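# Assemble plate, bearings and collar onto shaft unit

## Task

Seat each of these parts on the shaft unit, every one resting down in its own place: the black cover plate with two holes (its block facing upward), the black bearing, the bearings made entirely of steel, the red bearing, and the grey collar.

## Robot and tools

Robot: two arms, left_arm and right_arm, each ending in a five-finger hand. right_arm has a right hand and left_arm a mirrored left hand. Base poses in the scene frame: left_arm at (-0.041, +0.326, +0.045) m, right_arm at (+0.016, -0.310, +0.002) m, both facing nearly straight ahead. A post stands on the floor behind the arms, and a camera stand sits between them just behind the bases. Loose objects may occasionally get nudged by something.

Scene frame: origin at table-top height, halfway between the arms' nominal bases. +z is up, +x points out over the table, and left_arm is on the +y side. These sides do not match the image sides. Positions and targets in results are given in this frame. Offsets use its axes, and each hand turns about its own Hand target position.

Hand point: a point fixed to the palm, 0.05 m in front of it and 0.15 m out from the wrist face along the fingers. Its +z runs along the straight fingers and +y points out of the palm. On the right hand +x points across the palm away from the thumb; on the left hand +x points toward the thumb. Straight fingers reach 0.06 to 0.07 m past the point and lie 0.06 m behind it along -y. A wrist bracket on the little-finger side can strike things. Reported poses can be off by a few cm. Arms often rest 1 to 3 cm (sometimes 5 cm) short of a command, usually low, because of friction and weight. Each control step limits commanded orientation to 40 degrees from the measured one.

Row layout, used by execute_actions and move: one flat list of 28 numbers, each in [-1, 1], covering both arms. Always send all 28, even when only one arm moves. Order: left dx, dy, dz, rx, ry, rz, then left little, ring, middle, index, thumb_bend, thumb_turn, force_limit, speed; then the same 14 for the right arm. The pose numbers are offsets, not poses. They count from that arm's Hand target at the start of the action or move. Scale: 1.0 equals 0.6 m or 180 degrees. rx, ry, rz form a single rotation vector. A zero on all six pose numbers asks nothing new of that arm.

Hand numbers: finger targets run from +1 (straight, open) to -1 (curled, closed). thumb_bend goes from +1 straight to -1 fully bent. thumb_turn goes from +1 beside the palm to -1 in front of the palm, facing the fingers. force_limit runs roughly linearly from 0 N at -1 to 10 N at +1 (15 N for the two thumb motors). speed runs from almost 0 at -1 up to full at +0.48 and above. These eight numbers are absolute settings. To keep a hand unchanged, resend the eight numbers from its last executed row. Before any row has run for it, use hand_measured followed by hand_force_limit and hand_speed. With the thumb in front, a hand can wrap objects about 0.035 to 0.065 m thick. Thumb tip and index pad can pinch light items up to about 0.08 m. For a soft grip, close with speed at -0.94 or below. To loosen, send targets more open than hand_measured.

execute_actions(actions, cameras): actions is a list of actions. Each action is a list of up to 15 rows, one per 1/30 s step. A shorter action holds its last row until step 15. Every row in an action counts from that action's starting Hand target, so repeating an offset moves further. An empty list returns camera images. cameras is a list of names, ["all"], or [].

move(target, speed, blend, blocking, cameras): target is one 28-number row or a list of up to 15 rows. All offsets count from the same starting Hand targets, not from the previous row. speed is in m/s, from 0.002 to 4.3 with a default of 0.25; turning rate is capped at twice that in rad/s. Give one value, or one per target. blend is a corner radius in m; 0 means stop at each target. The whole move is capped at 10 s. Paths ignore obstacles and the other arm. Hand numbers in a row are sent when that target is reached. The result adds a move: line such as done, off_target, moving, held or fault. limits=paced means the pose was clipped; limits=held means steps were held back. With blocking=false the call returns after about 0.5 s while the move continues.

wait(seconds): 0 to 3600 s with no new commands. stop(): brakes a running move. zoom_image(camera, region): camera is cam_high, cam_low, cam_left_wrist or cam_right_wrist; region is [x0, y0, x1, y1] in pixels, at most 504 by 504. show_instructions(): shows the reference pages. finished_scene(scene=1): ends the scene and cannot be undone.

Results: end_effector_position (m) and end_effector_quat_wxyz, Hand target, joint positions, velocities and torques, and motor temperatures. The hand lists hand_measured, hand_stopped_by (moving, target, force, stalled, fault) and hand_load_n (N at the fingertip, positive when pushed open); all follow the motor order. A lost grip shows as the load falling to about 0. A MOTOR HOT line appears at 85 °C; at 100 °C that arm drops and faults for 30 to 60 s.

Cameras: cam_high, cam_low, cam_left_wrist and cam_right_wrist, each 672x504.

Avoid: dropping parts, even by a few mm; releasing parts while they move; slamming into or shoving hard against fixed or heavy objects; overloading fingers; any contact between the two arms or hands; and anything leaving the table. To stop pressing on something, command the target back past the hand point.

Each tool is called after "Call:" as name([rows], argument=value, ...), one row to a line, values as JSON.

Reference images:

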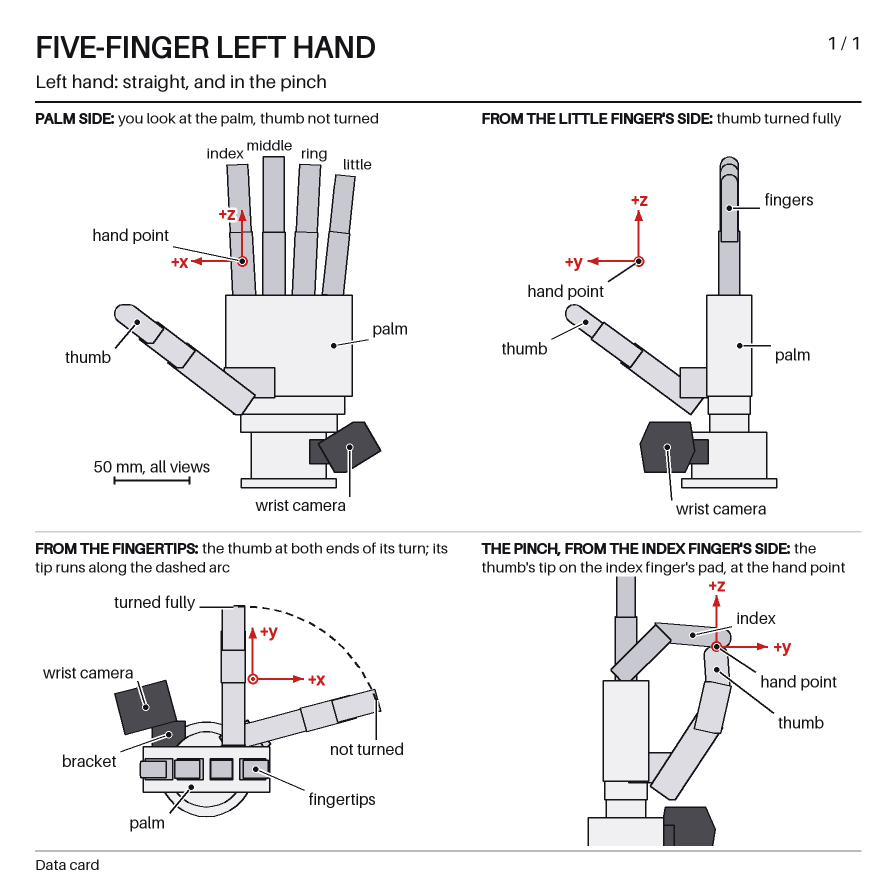

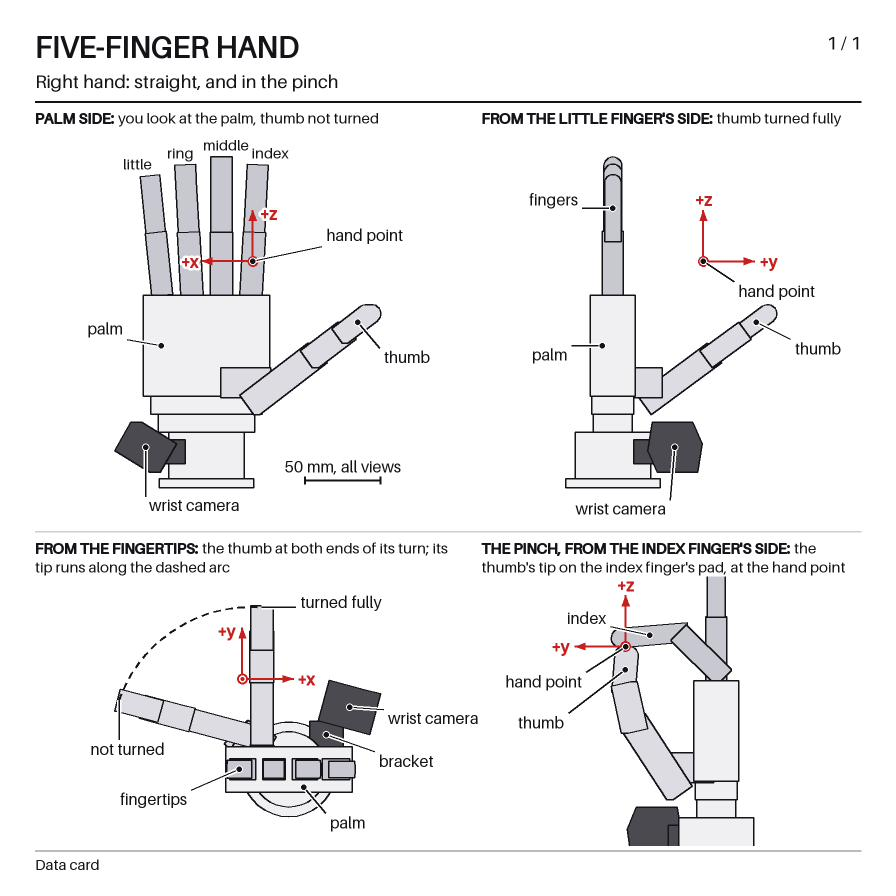

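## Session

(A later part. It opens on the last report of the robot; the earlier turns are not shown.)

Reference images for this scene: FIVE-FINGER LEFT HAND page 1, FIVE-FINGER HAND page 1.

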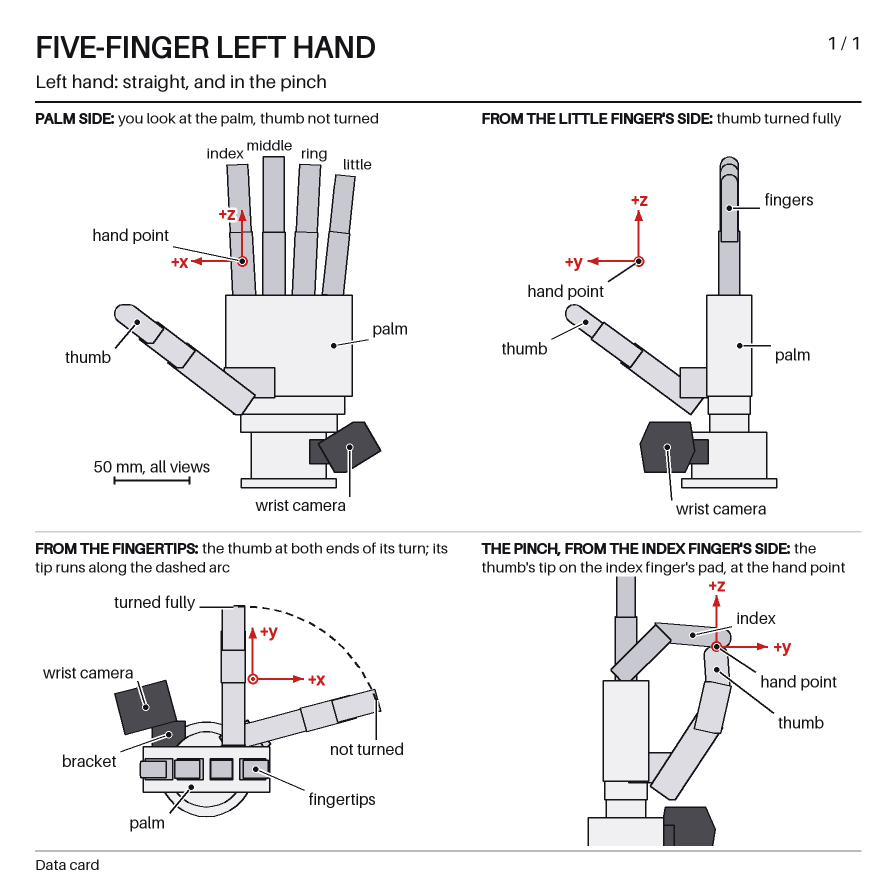

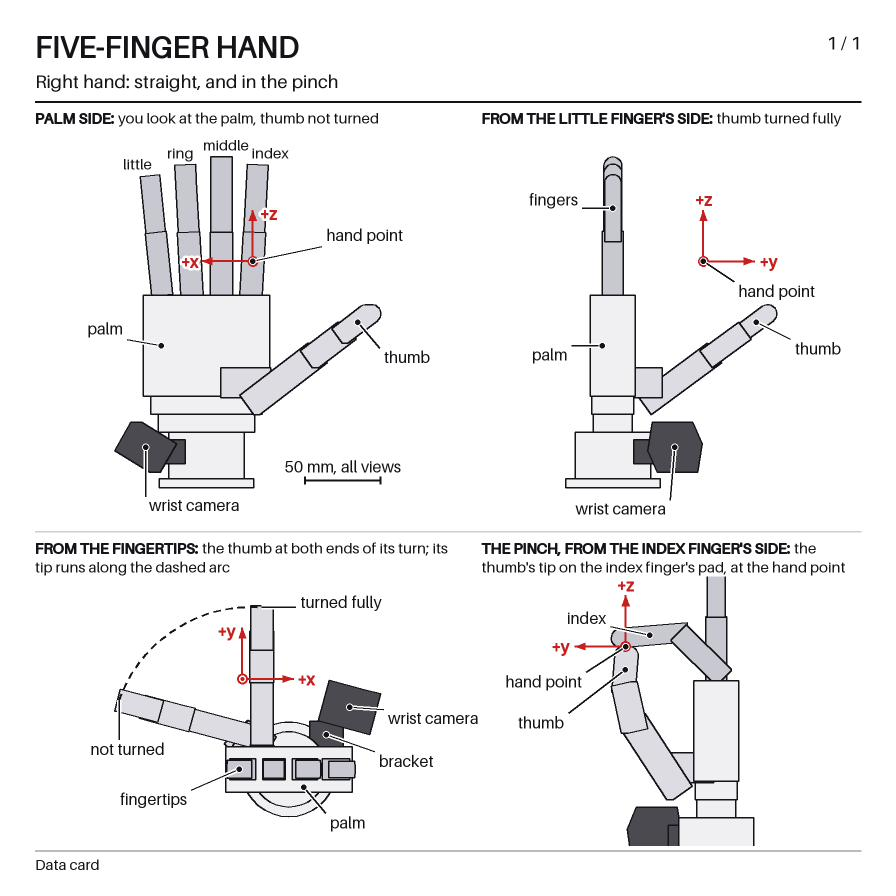

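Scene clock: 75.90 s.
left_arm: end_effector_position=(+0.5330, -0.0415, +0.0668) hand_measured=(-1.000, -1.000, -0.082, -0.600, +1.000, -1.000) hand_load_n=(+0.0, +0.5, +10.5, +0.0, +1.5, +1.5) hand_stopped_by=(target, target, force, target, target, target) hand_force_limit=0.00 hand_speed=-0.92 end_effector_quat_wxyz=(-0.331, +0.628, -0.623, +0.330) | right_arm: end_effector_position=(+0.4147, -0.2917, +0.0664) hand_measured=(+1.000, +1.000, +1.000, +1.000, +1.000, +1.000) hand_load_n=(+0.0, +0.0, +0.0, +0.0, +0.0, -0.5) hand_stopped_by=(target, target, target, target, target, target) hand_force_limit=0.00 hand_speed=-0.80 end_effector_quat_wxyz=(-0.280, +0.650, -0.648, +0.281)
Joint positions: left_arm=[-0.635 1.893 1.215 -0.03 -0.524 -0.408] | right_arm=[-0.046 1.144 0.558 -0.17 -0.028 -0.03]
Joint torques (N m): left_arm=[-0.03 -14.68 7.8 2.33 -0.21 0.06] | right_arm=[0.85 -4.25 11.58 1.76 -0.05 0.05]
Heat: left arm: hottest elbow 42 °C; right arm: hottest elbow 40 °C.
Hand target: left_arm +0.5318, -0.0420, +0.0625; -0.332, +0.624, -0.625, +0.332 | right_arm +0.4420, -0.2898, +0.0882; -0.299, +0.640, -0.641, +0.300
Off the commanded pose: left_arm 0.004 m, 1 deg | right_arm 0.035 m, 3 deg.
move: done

Call:
move([
  [0,0,0, 0,0,0, -1,-1,0.2,0.2,1,-1,0.0,-0.8, 0,0,0,0,0,0, 1,1,1,1,1,1,0,-0.8],
  [-0.012,0,0, 0,0,0, -1,-1,0.2,0.2,1,-1,0.0,-0.8, 0,0,0,0,0,0, 1,1,1,1,1,1,0,-0.8],
  [-0.012,0.02,0.0, 0,0,0, -1,-1,0.2,0.2,1,-1,0.0,-0.8, 0,0,0,0,0,0, 1,1,1,1,1,1,0,-0.8],
], cameras=["cam_low","cam_high","cam_left_wrist"], speed=0.04)

Call:
zoom_image(camera="cam_low", region=[350, 230, 450, 350])

Call:
zoom_image(camera="cam_high", region=[300, 170, 370, 240])

Scene clock: 79.17 s.
left_arm: end_effector_position=(+0.5299, -0.0404, +0.0717) hand_measured=(-1.000, -1.000, +0.200, +0.200, +1.000, -1.000) hand_load_n=(+0.0, +0.0, +0.0, +1.5, +0.0, +0.0) hand_stopped_by=(target, target, target, target, target, target) hand_force_limit=0.00 hand_speed=-0.80 end_effector_quat_wxyz=(-0.331, +0.626, -0.617, +0.343) | right_arm: end_effector_position=(+0.4147, -0.2917, +0.0664) hand_measured=(+1.000, +1.000, +1.000, +1.000, +1.000, +1.000) hand_load_n=(+0.0, +0.0, +0.0, +0.0, +0.0, +0.0) hand_stopped_by=(target, target, target, target, target, target) hand_force_limit=0.00 hand_speed=-0.80 end_effector_quat_wxyz=(-0.280, +0.650, -0.648, +0.281)
Joint positions: left_arm=[-0.635 1.874 1.185 0.009 -0.521 -0.408] | right_arm=[-0.046 1.144 0.558 -0.17 -0.028 -0.03]
Joint torques (N m): left_arm=[0.44 -14.74 6.8 1.43 -0.01 0.11] | right_arm=[0.85 -4.37 11.58 1.74 -0.04 0.06]
Heat: left arm: hottest elbow 42 °C; right arm: hottest elbow 41 °C.
Hand target: left_arm +0.5247, -0.0300, +0.0626; -0.332, +0.624, -0.625, +0.332 | right_arm +0.4420, -0.2898, +0.0882; -0.299, +0.640, -0.641, +0.300
Off the commanded pose: left_arm 0.015 m, 2 deg | right_arm 0.035 m, 3 deg.
move: off_target (left_arm)
cam_left_wrist: T_world_to_cam=[[0.51738, -0.2355, 0.82271, -0.34562], [-0.53747, -0.83754, 0.09826, 0.24787], [0.66591, -0.49303, -0.5599, -0.21424]] pos_world=[0.45471, 0.02058, 0.14004]
Images, in order (width x height): cam_high 672x504, cam_low 672x504, cam_left_wrist 672x504.

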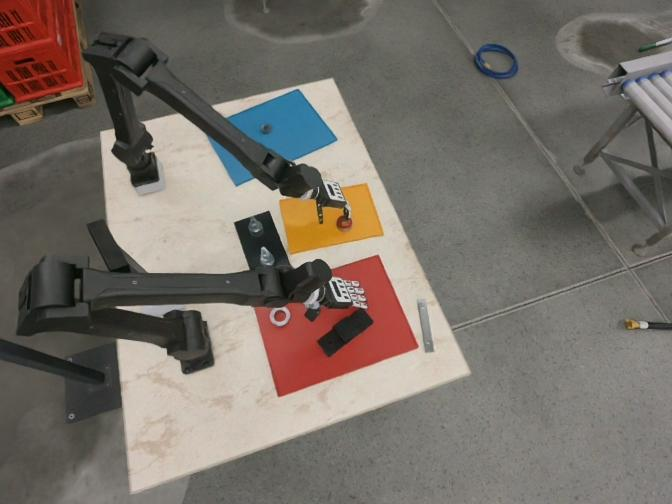

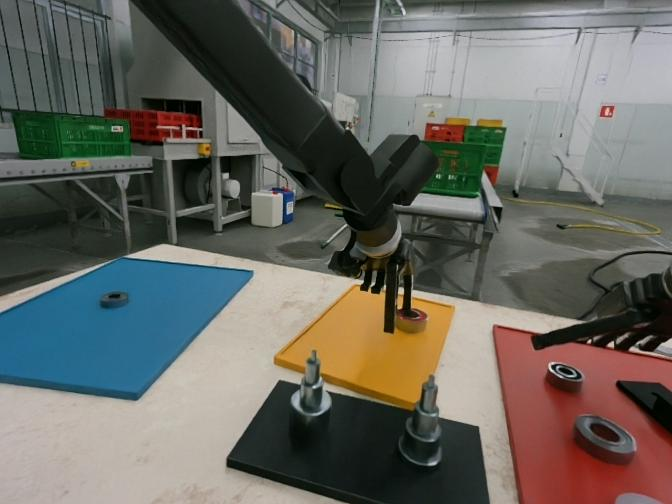

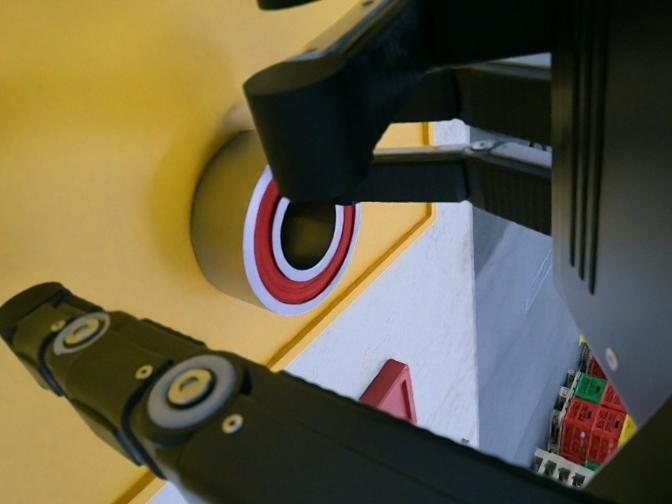

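Scaled by 4.200.

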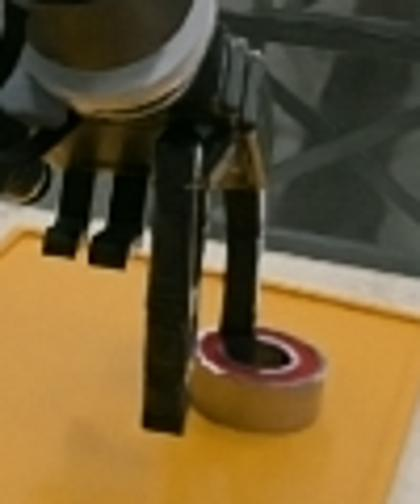

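Scaled by 7.200.

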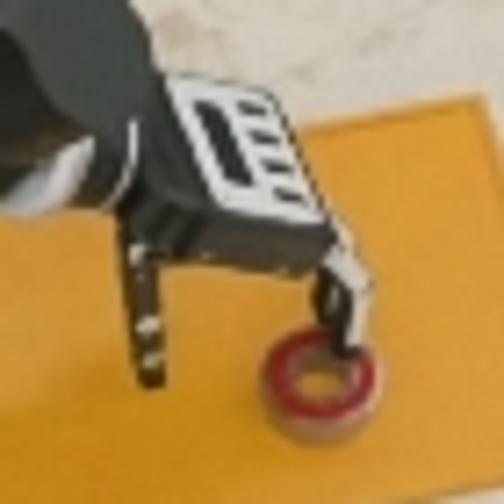

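Call:
move(target=[0,0,0.12, 0,0,0, -1,-1,0.2,0.2,1,-1,0.0,-0.8, 0,0,0,0,0,0, 1,1,1,1,1,1,0,-0.8], cameras=["cam_low","cam_high","cam_left_wrist"], speed=0.05)

Call:
zoom_image(camera="cam_low", region=[350, 230, 450, 350])

Call:
zoom_image(camera="cam_high", region=[300, 170, 370, 240])

Scene clock: 81.40 s.
left_arm: end_effector_position=(+0.5087, -0.0250, +0.1034) hand_measured=(-1.000, -1.000, +0.200, +0.200, +1.000, -1.000) hand_load_n=(+0.0, +0.5, +0.0, +0.0, +0.0, +0.0) hand_stopped_by=(target, target, target, target, target, target) hand_force_limit=0.00 hand_speed=-0.80 end_effector_quat_wxyz=(-0.326, +0.627, -0.635, +0.312) | right_arm: end_effector_position=(+0.4147, -0.2917, +0.0664) hand_measured=(+1.000, +1.000, +1.000, +1.000, +1.000, +1.000) hand_load_n=(+0.0, +0.0, +0.0, +0.0, +0.0, +0.0) hand_stopped_by=(target, target, target, target, target, target) hand_force_limit=0.00 hand_speed=-0.80 end_effector_quat_wxyz=(-0.280, +0.650, -0.648, +0.281)
Joint positions: left_arm=[-0.635 1.78 1.185 -0.156 -0.518 -0.404] | right_arm=[-0.046 1.144 0.558 -0.17 -0.028 -0.03]
Joint torques (N m): left_arm=[0.73 -15.21 12.41 1.21 -0.15 0.05] | right_arm=[0.85 -4.37 11.59 1.74 -0.04 0.05]
Heat: left arm: hottest elbow 42 °C; right arm: hottest elbow 41 °C.
Hand target: left_arm +0.5247, -0.0301, +0.1345; -0.332, +0.624, -0.624, +0.332 | right_arm +0.4420, -0.2898, +0.0882; -0.299, +0.640, -0.641, +0.300
Off the commanded pose: left_arm 0.035 m, 3 deg | right_arm 0.035 m, 3 deg.
move: off_target (left_arm)
cam_left_wrist: T_world_to_cam=[[0.56236, -0.27393, 0.7802, -0.37657], [-0.5361, -0.83915, 0.09178, 0.24621], [0.62957, -0.46988, -0.61876, -0.14959]] pos_world=[0.43794, 0.03316, 0.17864]
Images, in order (width x height): cam_high 672x504, cam_low 672x504, cam_left_wrist 672x504.

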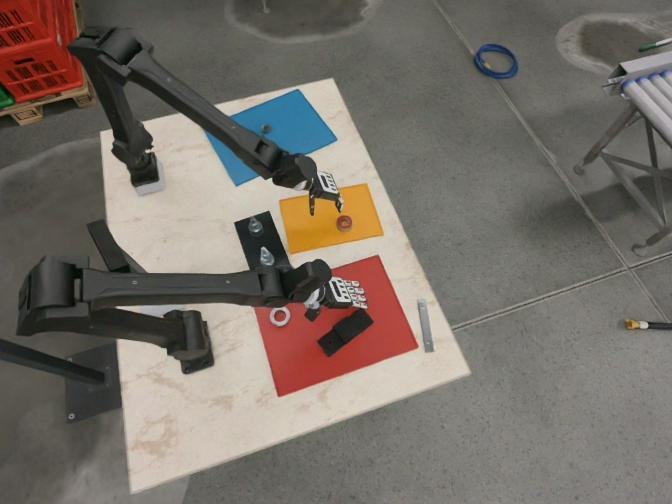

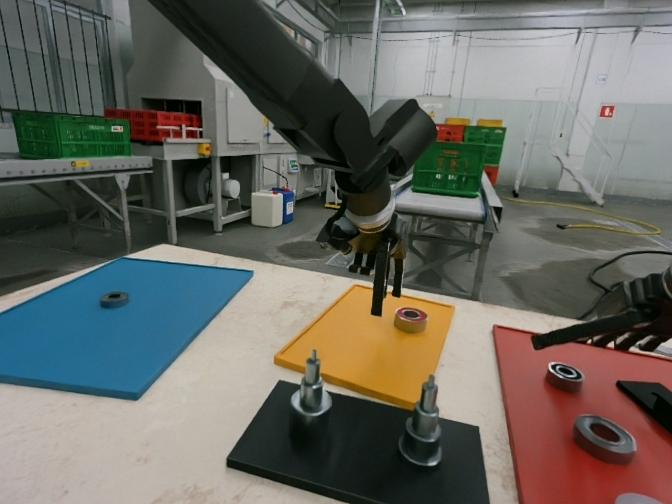

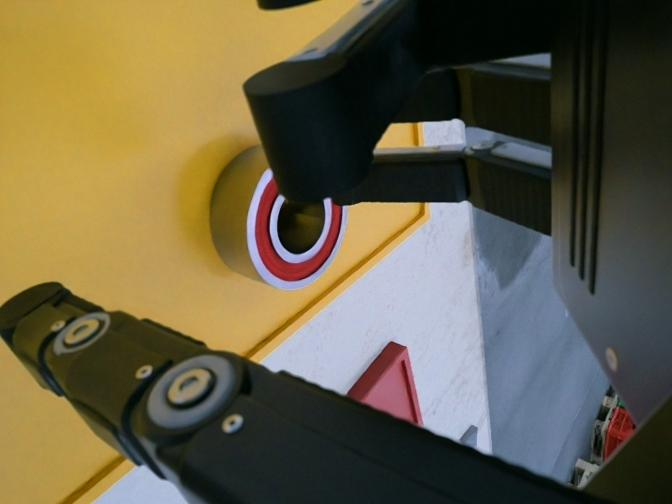

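Scaled by 4.200.

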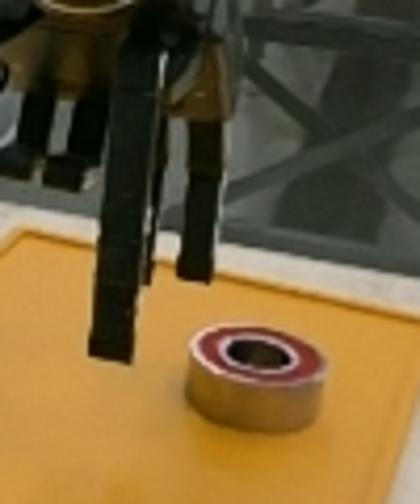

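Scaled by 7.200.

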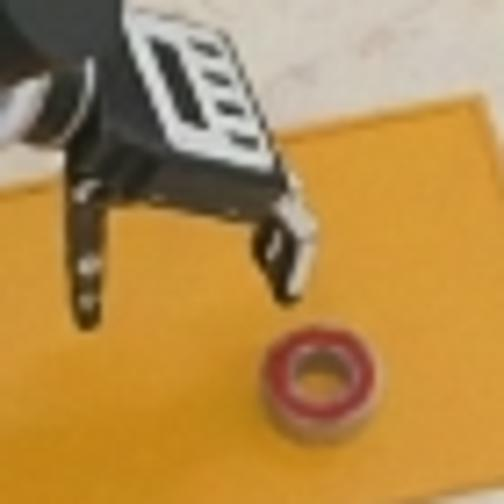

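Call:
move(target=[0.088, -0.066, -0.05, 0,0,0, -1,-1,0.4,0.4,1,-1,0.0,-0.6, 0,0,0,0,0,0, 1,1,1,1,1,1,0,-0.8], cameras=["cam_low","cam_high","cam_left_wrist"], speed=0.06)

Call:
zoom_image(camera="cam_low", region=[350, 230, 450, 350])

Call:
zoom_image(camera="cam_high", region=[300, 170, 370, 240])

Scene clock: 84.50 s.
left_arm: end_effector_position=(+0.5554, -0.0602, +0.0789) hand_measured=(-1.000, -1.000, +0.400, +0.400, +1.000, -1.000) hand_load_n=(+0.0, +0.0, +0.0, +0.0, +0.0, +0.0) hand_stopped_by=(target, target, target, target, target, target) hand_force_limit=0.00 hand_speed=-0.60 end_effector_quat_wxyz=(-0.327, +0.627, -0.634, +0.314) | right_arm: end_effector_position=(+0.4147, -0.2917, +0.0664) hand_measured=(+1.000, +1.000, +1.000, +1.000, +1.000, +1.000) hand_load_n=(+0.0, +0.0, +0.0, +0.0, +0.0, -0.5) hand_stopped_by=(target, target, target, target, target, target) hand_force_limit=0.00 hand_speed=-0.80 end_effector_quat_wxyz=(-0.280, +0.650, -0.648, +0.281)
Joint positions: left_arm=[-0.635 1.942 1.357 -0.162 -0.518 -0.403] | right_arm=[-0.046 1.144 0.558 -0.17 -0.028 -0.03]
Joint torques (N m): left_arm=[0.5 -15.79 14.11 1.14 -0.2 0.02] | right_arm=[0.91 -4.31 11.58 1.74 -0.04 0.05]
Heat: left arm: hottest elbow 42 °C; right arm: hottest elbow 41 °C.
Hand target: left_arm +0.5775, -0.0697, +0.1047; -0.332, +0.624, -0.624, +0.332 | right_arm +0.4420, -0.2898, +0.0882; -0.299, +0.640, -0.641, +0.300
Off the commanded pose: left_arm 0.035 m, 3 deg | right_arm 0.035 m, 3 deg.
move: off_target (left_arm)
cam_left_wrist: T_world_to_cam=[[0.55989, -0.27254, 0.78246, -0.39205], [-0.53658, -0.83884, 0.09177, 0.2442], [0.63135, -0.47123, -0.6159, -0.21208]] pos_world=[0.48444, -0.00194, 0.15374]
Images, in order (width x height): cam_high 672x504, cam_low 672x504, cam_left_wrist 672x504.

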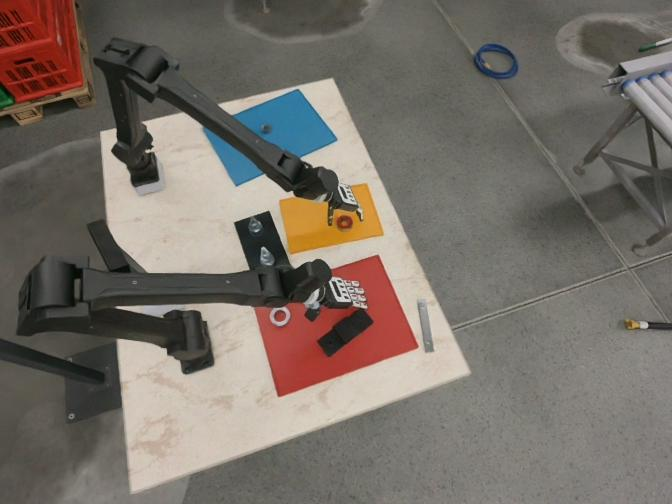

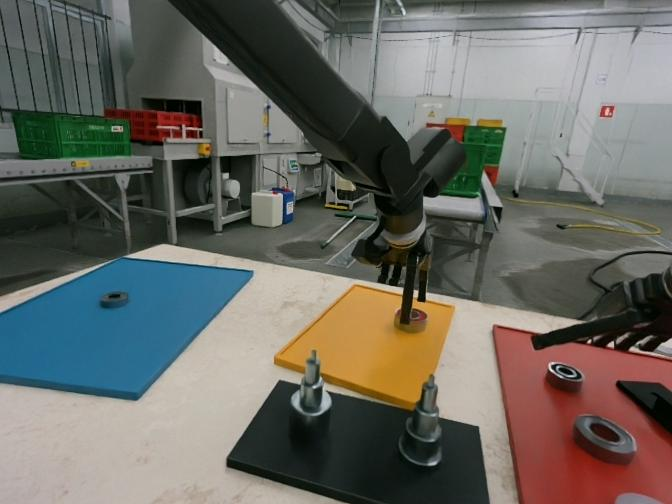

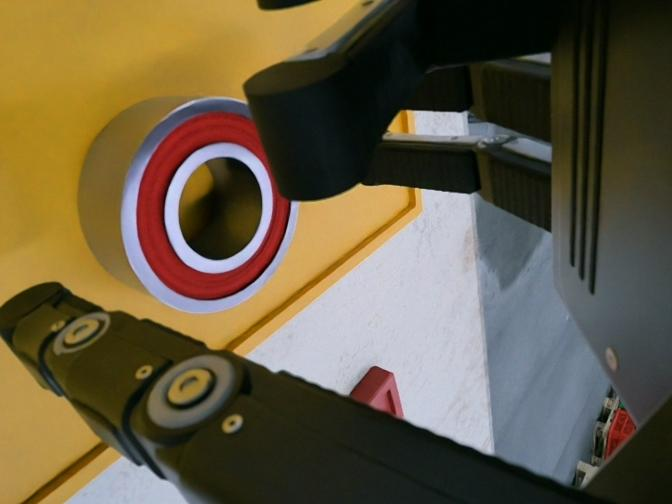

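Scaled by 4.200.

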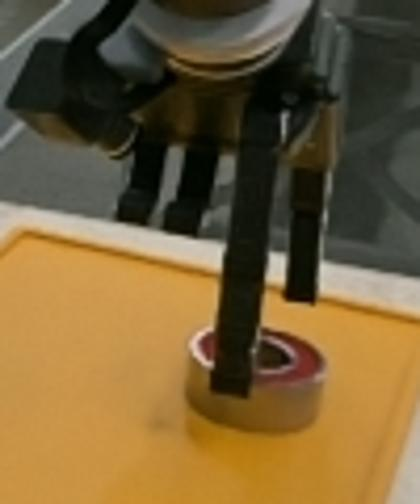

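Scaled by 7.200.

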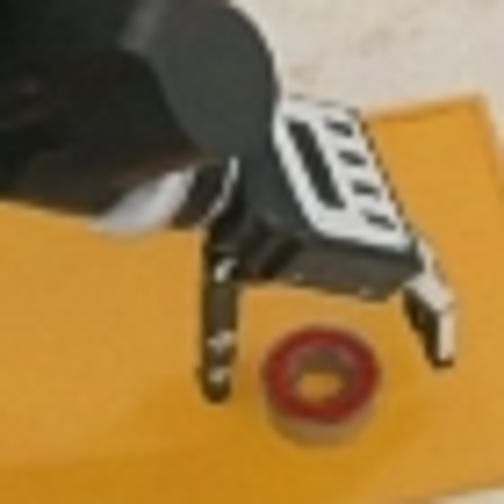

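Call:
move(target=[0.01, -0.003, -0.04, 0,0,0, -1,-1,0.4,0.4,1,-1,0.0,-0.6, 0,0,0,0,0,0, 1,1,1,1,1,1,0,-0.8], cameras=["cam_low","cam_high","cam_left_wrist"], speed=0.06)

Call:
zoom_image(camera="cam_low", region=[350, 230, 450, 350])

Call:
zoom_image(camera="cam_high", region=[300, 170, 370, 240])

Scene clock: 86.03 s.
left_arm: end_effector_position=(+0.5580, -0.0623, +0.0607) hand_measured=(-1.000, -1.000, +0.400, +0.400, +1.000, -1.000) hand_load_n=(+0.0, +0.5, -0.5, +0.0, +0.0, +0.0) hand_stopped_by=(target, target, target, target, target, target) hand_force_limit=0.00 hand_speed=-0.60 end_effector_quat_wxyz=(-0.325, +0.626, -0.637, +0.309) | right_arm: end_effector_position=(+0.4147, -0.2917, +0.0664) hand_measured=(+1.000, +1.000, +1.000, +1.000, +1.000, +1.000) hand_load_n=(+0.0, +0.0, +0.0, +0.0, +0.0, +0.0) hand_stopped_by=(target, target, target, target, target, target) hand_force_limit=0.00 hand_speed=-0.80 end_effector_quat_wxyz=(-0.280, +0.650, -0.648, +0.281)
Joint positions: left_arm=[-0.635 1.978 1.364 -0.142 -0.516 -0.402] | right_arm=[-0.046 1.144 0.558 -0.17 -0.028 -0.03]
Joint torques (N m): left_arm=[1.08 -14.8 13.44 2.26 -0.19 0.07] | right_arm=[0.91 -4.37 11.59 1.76 -0.04 0.05]
Heat: left arm: hottest elbow 42 °C; right arm: hottest elbow 41 °C.
Hand target: left_arm +0.5834, -0.0715, +0.0806; -0.332, +0.624, -0.625, +0.332 | right_arm +0.4420, -0.2898, +0.0882; -0.299, +0.640, -0.641, +0.300
Off the commanded pose: left_arm 0.034 m, 3 deg | right_arm 0.035 m, 3 deg.
move: off_target (left_arm)
cam_left_wrist: T_world_to_cam=[[0.56596, -0.27816, 0.77609, -0.38321], [-0.53762, -0.8382, 0.09163, 0.24613], [0.62503, -0.4691, -0.62393, -0.22182]] pos_world=[0.48784, -0.00434, 0.13645]
Images, in order (width x height): cam_high 672x504, cam_low 672x504, cam_left_wrist 672x504.

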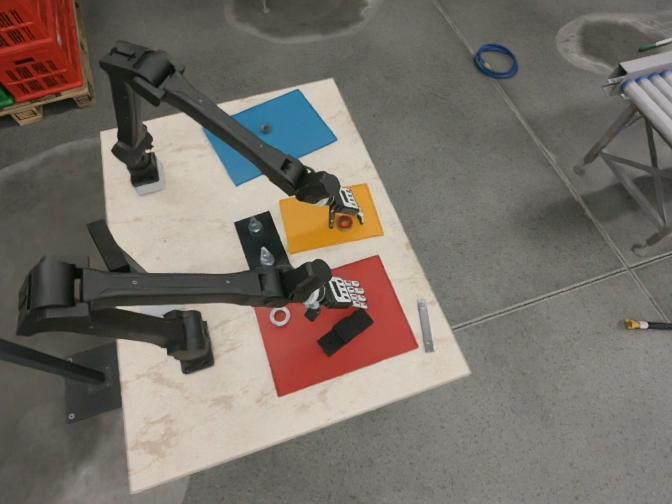

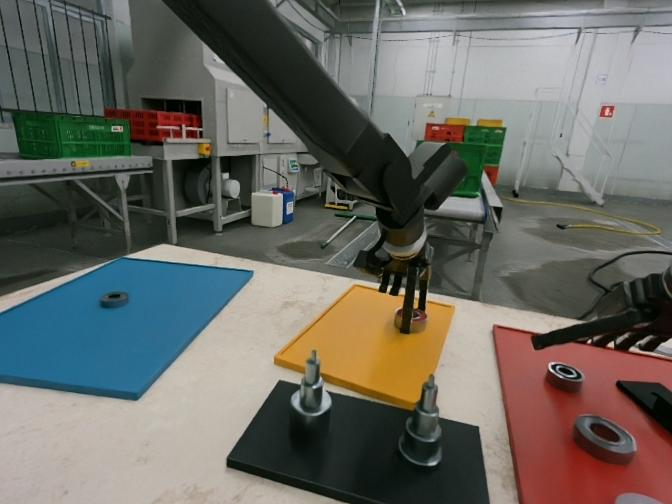

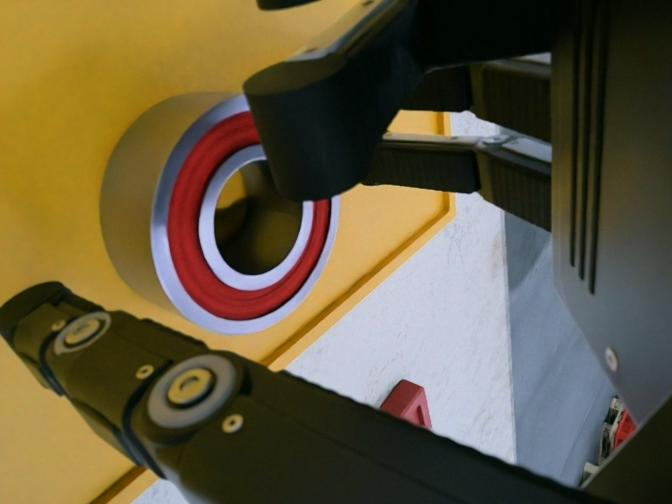

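Scaled by 4.200.

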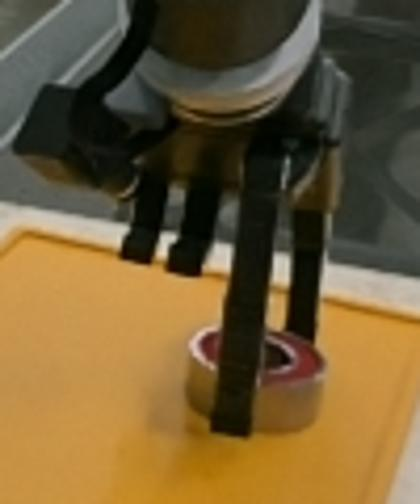

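Scaled by 7.200.

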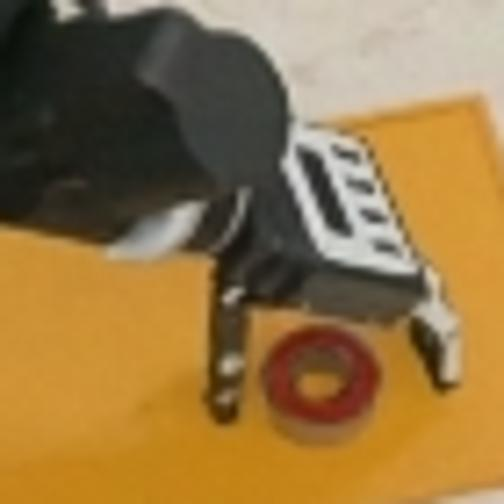

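Call:
move([
  [0,0,0, 0,0,0, -1,-1,-0.05,-0.05,1,-1,0.4,-0.85, 0,0,0,0,0,0, 1,1,1,1,1,1,0,-0.8],
], cameras=[], speed=0.06)

Call:
move([
  [0,0,0, 0,0,0, -1,-1,-0.12,-0.12,1,-1,0.4,-0.9, 0,0,0,0,0,0, 1,1,1,1,1,1,0,-0.8],
], cameras=["cam_low","cam_left_wrist"], speed=0.06)

Scene clock: 88.07 s.
left_arm: end_effector_position=(+0.5597, -0.0622, +0.0575) hand_measured=(-1.000, -1.000, -0.050, -0.050, +1.000, -1.000) hand_load_n=(+0.0, +0.0, +0.5, +0.0, +0.0, +0.0) hand_stopped_by=(target, target, target, target, target, target) hand_force_limit=0.40 hand_speed=-0.85 end_effector_quat_wxyz=(-0.326, +0.627, -0.637, +0.309) | right_arm: end_effector_position=(+0.4147, -0.2917, +0.0664) hand_measured=(+1.000, +1.000, +1.000, +1.000, +1.000, +1.000) hand_load_n=(+0.0, +0.0, -0.5, +0.0, +0.0, +0.0) hand_stopped_by=(target, target, target, target, target, target) hand_force_limit=0.00 hand_speed=-0.80 end_effector_quat_wxyz=(-0.280, +0.650, -0.648, +0.281)
Joint positions: left_arm=[-0.633 1.986 1.367 -0.138 -0.516 -0.401] | right_arm=[-0.046 1.144 0.558 -0.17 -0.028 -0.03]
Joint torques (N m): left_arm=[0.62 -15.68 13.41 2.14 -0.22 0.08] | right_arm=[0.91 -4.42 11.58 1.74 -0.04 0.06]
Heat: left arm: hottest elbow 43 °C; right arm: hottest elbow 42 °C.
Hand target: left_arm +0.5835, -0.0714, +0.0806; -0.332, +0.624, -0.624, +0.332 | right_arm +0.4420, -0.2898, +0.0882; -0.299, +0.640, -0.641, +0.300
Off the commanded pose: left_arm 0.034 m, 3 deg | right_arm 0.035 m, 3 deg.
move: done

Scene clock: 88.57 s.
left_arm: end_effector_position=(+0.5596, -0.0622, +0.0573) hand_measured=(-1.000, -1.000, -0.074, -0.112, +1.000, -1.000) hand_load_n=(+0.0, +0.5, +6.5, +9.0, +1.5, +0.5) hand_stopped_by=(target, target, force, force, target, target) hand_force_limit=0.40 hand_speed=-0.90 end_effector_quat_wxyz=(-0.326, +0.627, -0.637, +0.309) | right_arm: end_effector_position=(+0.4147, -0.2917, +0.0664) hand_measured=(+1.000, +1.000, +1.000, +1.000, +1.000, +1.000) hand_load_n=(+0.0, +0.0, +0.0, +0.0, +0.0, +0.0) hand_stopped_by=(target, target, target, target, target, target) hand_force_limit=0.00 hand_speed=-0.80 end_effector_quat_wxyz=(-0.280, +0.650, -0.648, +0.281)
Joint positions: left_arm=[-0.633 1.986 1.367 -0.138 -0.516 -0.401] | right_arm=[-0.046 1.144 0.558 -0.17 -0.028 -0.03]
Joint torques (N m): left_arm=[1.44 -15.79 13.3 2.06 -0.17 0.03] | right_arm=[0.91 -4.37 11.58 1.76 -0.04 0.06]
Heat: left arm: hottest elbow 43 °C; right arm: hottest elbow 42 °C.
Hand target: left_arm +0.5835, -0.0714, +0.0806; -0.332, +0.624, -0.625, +0.332 | right_arm +0.4420, -0.2898, +0.0882; -0.299, +0.640, -0.641, +0.300
Off the commanded pose: left_arm 0.035 m, 3 deg | right_arm 0.035 m, 3 deg.
move: done
cam_left_wrist: T_world_to_cam=[[0.56675, -0.27843, 0.77542, -0.38182], [-0.53666, -0.83887, 0.09103, 0.24699], [0.62513, -0.46773, -0.62485, -0.22475]] pos_world=[0.48944, -0.00424, 0.13315]

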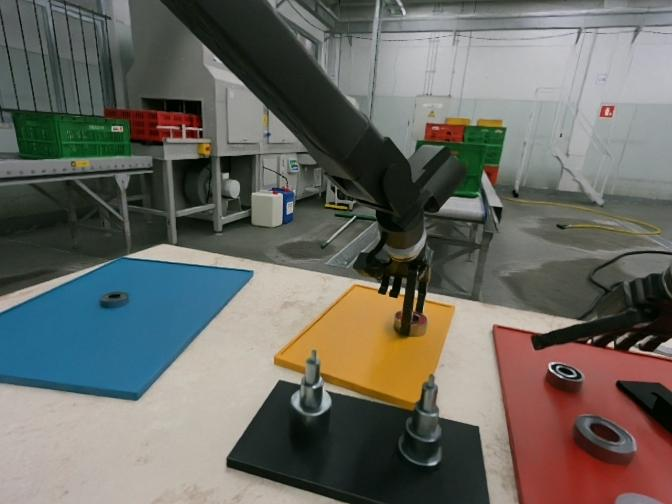

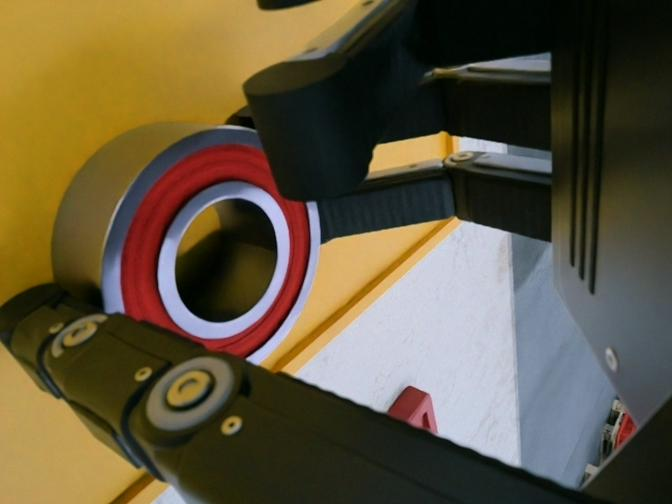

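Call:
move([
  [0,0,0.08, 0,0,0, -1,-1,-0.12,-0.12,1,-1,0.4,-0.9, 0,0,0,0,0,0, 1,1,1,1,1,1,0,-0.8],
], cameras=["cam_low","cam_high","cam_left_wrist"], speed=0.05)

Call:
zoom_image(camera="cam_low", region=[350, 230, 450, 350])

Scene clock: 90.47 s.
left_arm: end_effector_position=(+0.5539, -0.0578, +0.0729) hand_measured=(-1.000, -1.000, -0.074, -0.112, +1.000, -1.000) hand_load_n=(+0.0, +0.0, +6.0, +9.0, +2.0, +1.0) hand_stopped_by=(target, target, force, force, target, target) hand_force_limit=0.40 hand_speed=-0.90 end_effector_quat_wxyz=(-0.323, +0.627, -0.646, +0.292) | right_arm: end_effector_position=(+0.4147, -0.2917, +0.0664) hand_measured=(+1.000, +1.000, +1.000, +1.000, +1.000, +1.000) hand_load_n=(+0.0, -0.5, +0.0, +0.0, +0.0, +0.0) hand_stopped_by=(target, target, target, target, target, target) hand_force_limit=0.00 hand_speed=-0.80 end_effector_quat_wxyz=(-0.280, +0.650, -0.648, +0.281)
Joint positions: left_arm=[-0.633 1.957 1.387 -0.225 -0.515 -0.399] | right_arm=[-0.046 1.144 0.558 -0.17 -0.028 -0.03]
Joint torques (N m): left_arm=[0.85 -18.43 14.97 1.46 -0.22 0.06] | right_arm=[0.85 -4.31 11.58 1.74 -0.04 0.05]
Heat: left arm: hottest elbow 43 °C; right arm: hottest elbow 42 °C.
Hand target: left_arm +0.5835, -0.0715, +0.1286; -0.332, +0.624, -0.625, +0.332 | right_arm +0.4420, -0.2898, +0.0882; -0.299, +0.640, -0.641, +0.300
Off the commanded pose: left_arm 0.065 m, 5 deg | right_arm 0.035 m, 3 deg.
move: off_target (left_arm)
cam_left_wrist: T_world_to_cam=[[0.58927, -0.2974, 0.75121, -0.40125], [-0.53524, -0.84019, 0.08723, 0.24549], [0.60522, -0.45348, -0.65427, -0.19534]] pos_world=[0.48606, -0.00165, 0.15221]
Images, in order (width x height): cam_high 672x504, cam_low 672x504, cam_left_wrist 672x504.

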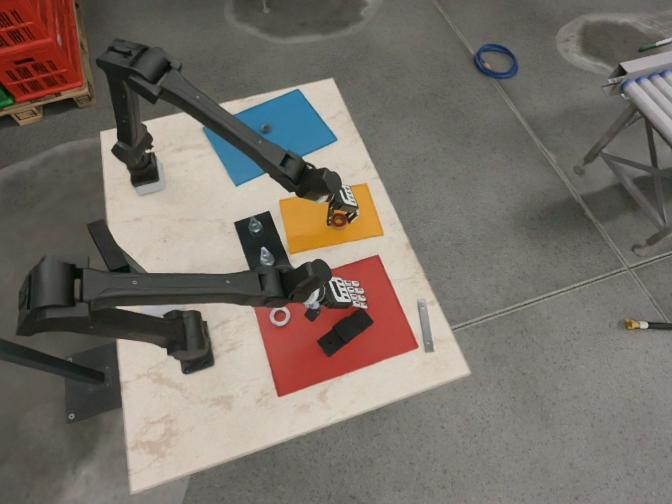

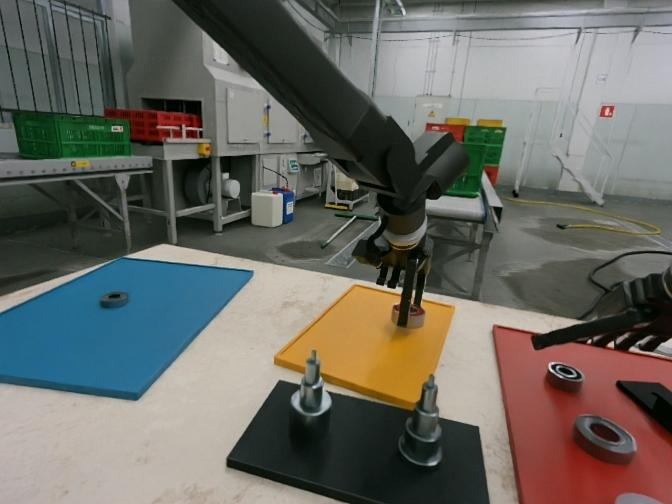

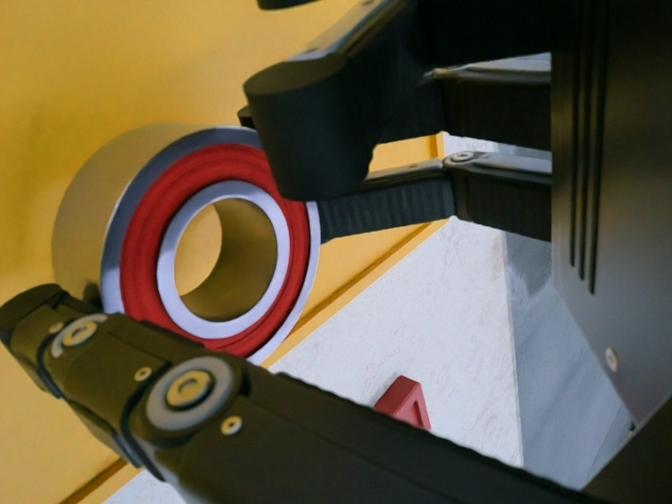

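Scaled by 4.200.

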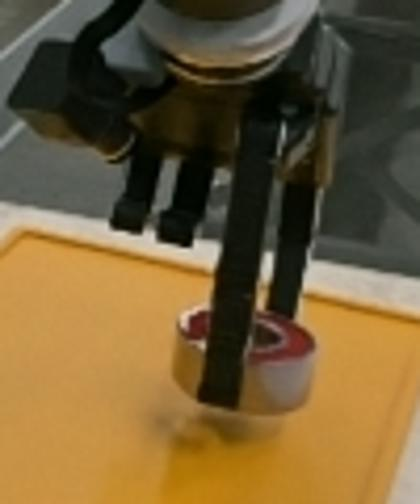

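Call:
move([
  [-0.03,0.019,0.186, 0,0,0, -1,-1,-0.12,-0.12,1,-1,0.4,-0.9, 0,0,0,0,0,0, 1,1,1,1,1,1,0,-0.8],
  [-0.4725,0.1025,0.186, 0,0,0, -1,-1,-0.12,-0.12,1,-1,0.4,-0.9, 0,0,0,0,0,0, 1,1,1,1,1,1,0,-0.8],
], cameras=["cam_low","cam_high","cam_left_wrist"], speed=0.12, blend=0.03)

Scene clock: 96.00 s.
left_arm: end_effector_position=(+0.3031, -0.0074, +0.2292) hand_measured=(-1.000, -1.000, -0.074, -0.112, +1.000, -1.000) hand_load_n=(+0.0, +0.0, +6.0, +9.0, +2.0, +0.5) hand_stopped_by=(target, target, force, force, target, target) hand_force_limit=0.40 hand_speed=-0.90 end_effector_quat_wxyz=(-0.335, +0.621, -0.632, +0.320) | right_arm: end_effector_position=(+0.4147, -0.2917, +0.0664) hand_measured=(+1.000, +1.000, +1.000, +1.000, +1.000, +1.000) hand_load_n=(+0.0, +0.0, +0.0, +0.0, +0.0, +0.0) hand_stopped_by=(target, target, target, target, target, target) hand_force_limit=0.00 hand_speed=-0.80 end_effector_quat_wxyz=(-0.280, +0.650, -0.648, +0.281)
Joint positions: left_arm=[-0.939 1.241 0.953 -0.596 -0.741 -0.657] | right_arm=[-0.046 1.144 0.558 -0.17 -0.028 -0.03]
Joint torques (N m): left_arm=[-0.67 -9.47 10.22 1.03 -0.53 -0.22] | right_arm=[0.97 -4.37 11.6 1.73 -0.04 0.06]
Heat: left arm: hottest elbow 43 °C; right arm: hottest elbow 42 °C.
Hand target: left_arm +0.3001, -0.0099, +0.2403; -0.332, +0.624, -0.624, +0.332 | right_arm +0.4420, -0.2898, +0.0882; -0.299, +0.640, -0.641, +0.300
Off the commanded pose: left_arm 0.012 m, 2 deg | right_arm 0.035 m, 3 deg.
move: off_target (left_arm)
cam_left_wrist: T_world_to_cam=[[0.54076, -0.27717, 0.7942, -0.35096], [-0.54006, -0.83826, 0.07518, 0.14422], [0.64491, -0.46957, -0.60299, 0.0576]] pos_world=[0.23053, 0.05066, 0.30262]
Images, in order (width x height): cam_high 672x504, cam_low 672x504, cam_left_wrist 672x504.

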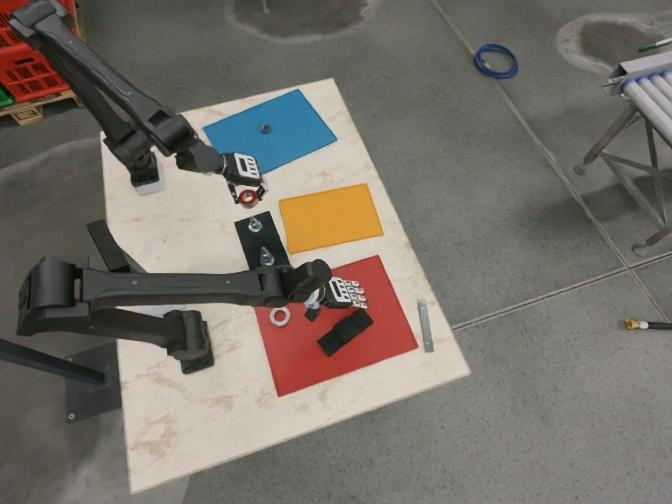

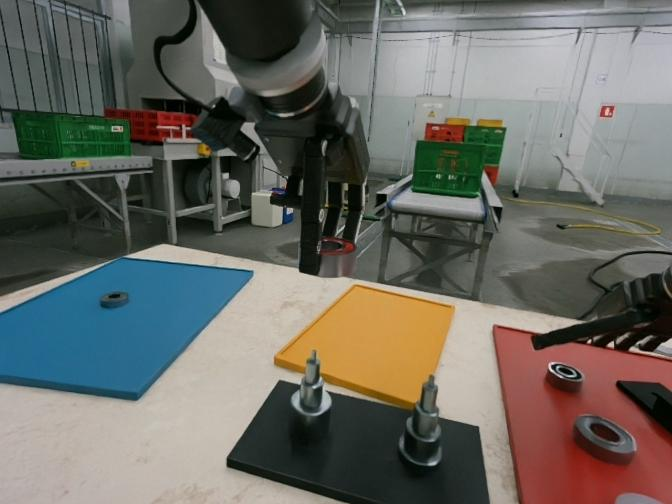

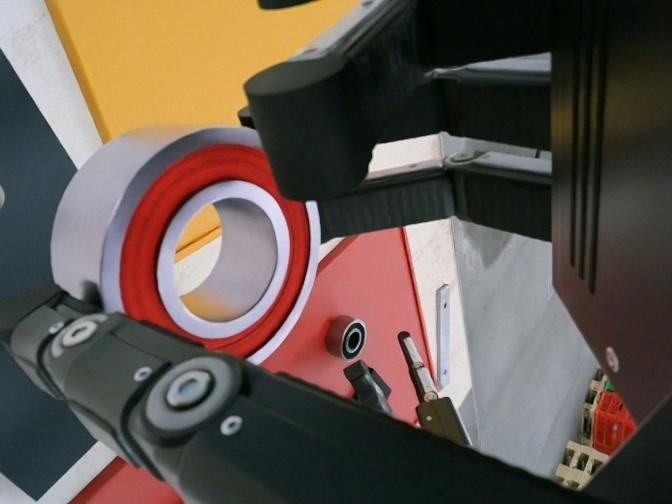

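Call:
zoom_image(camera="cam_low", region=[280, 210, 380, 300])

Call:
zoom_image(camera="cam_high", region=[220, 150, 290, 250])

Scaled by 5.040.

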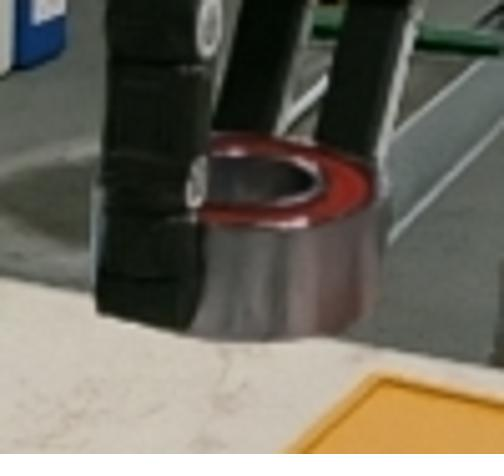

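Scaled by 5.040.

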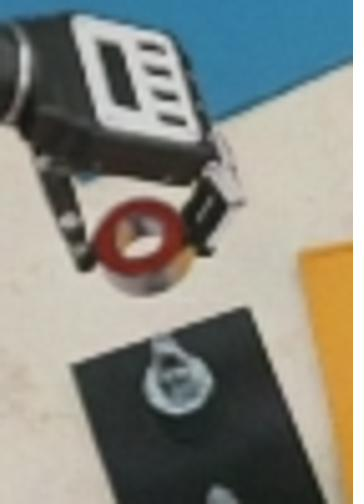

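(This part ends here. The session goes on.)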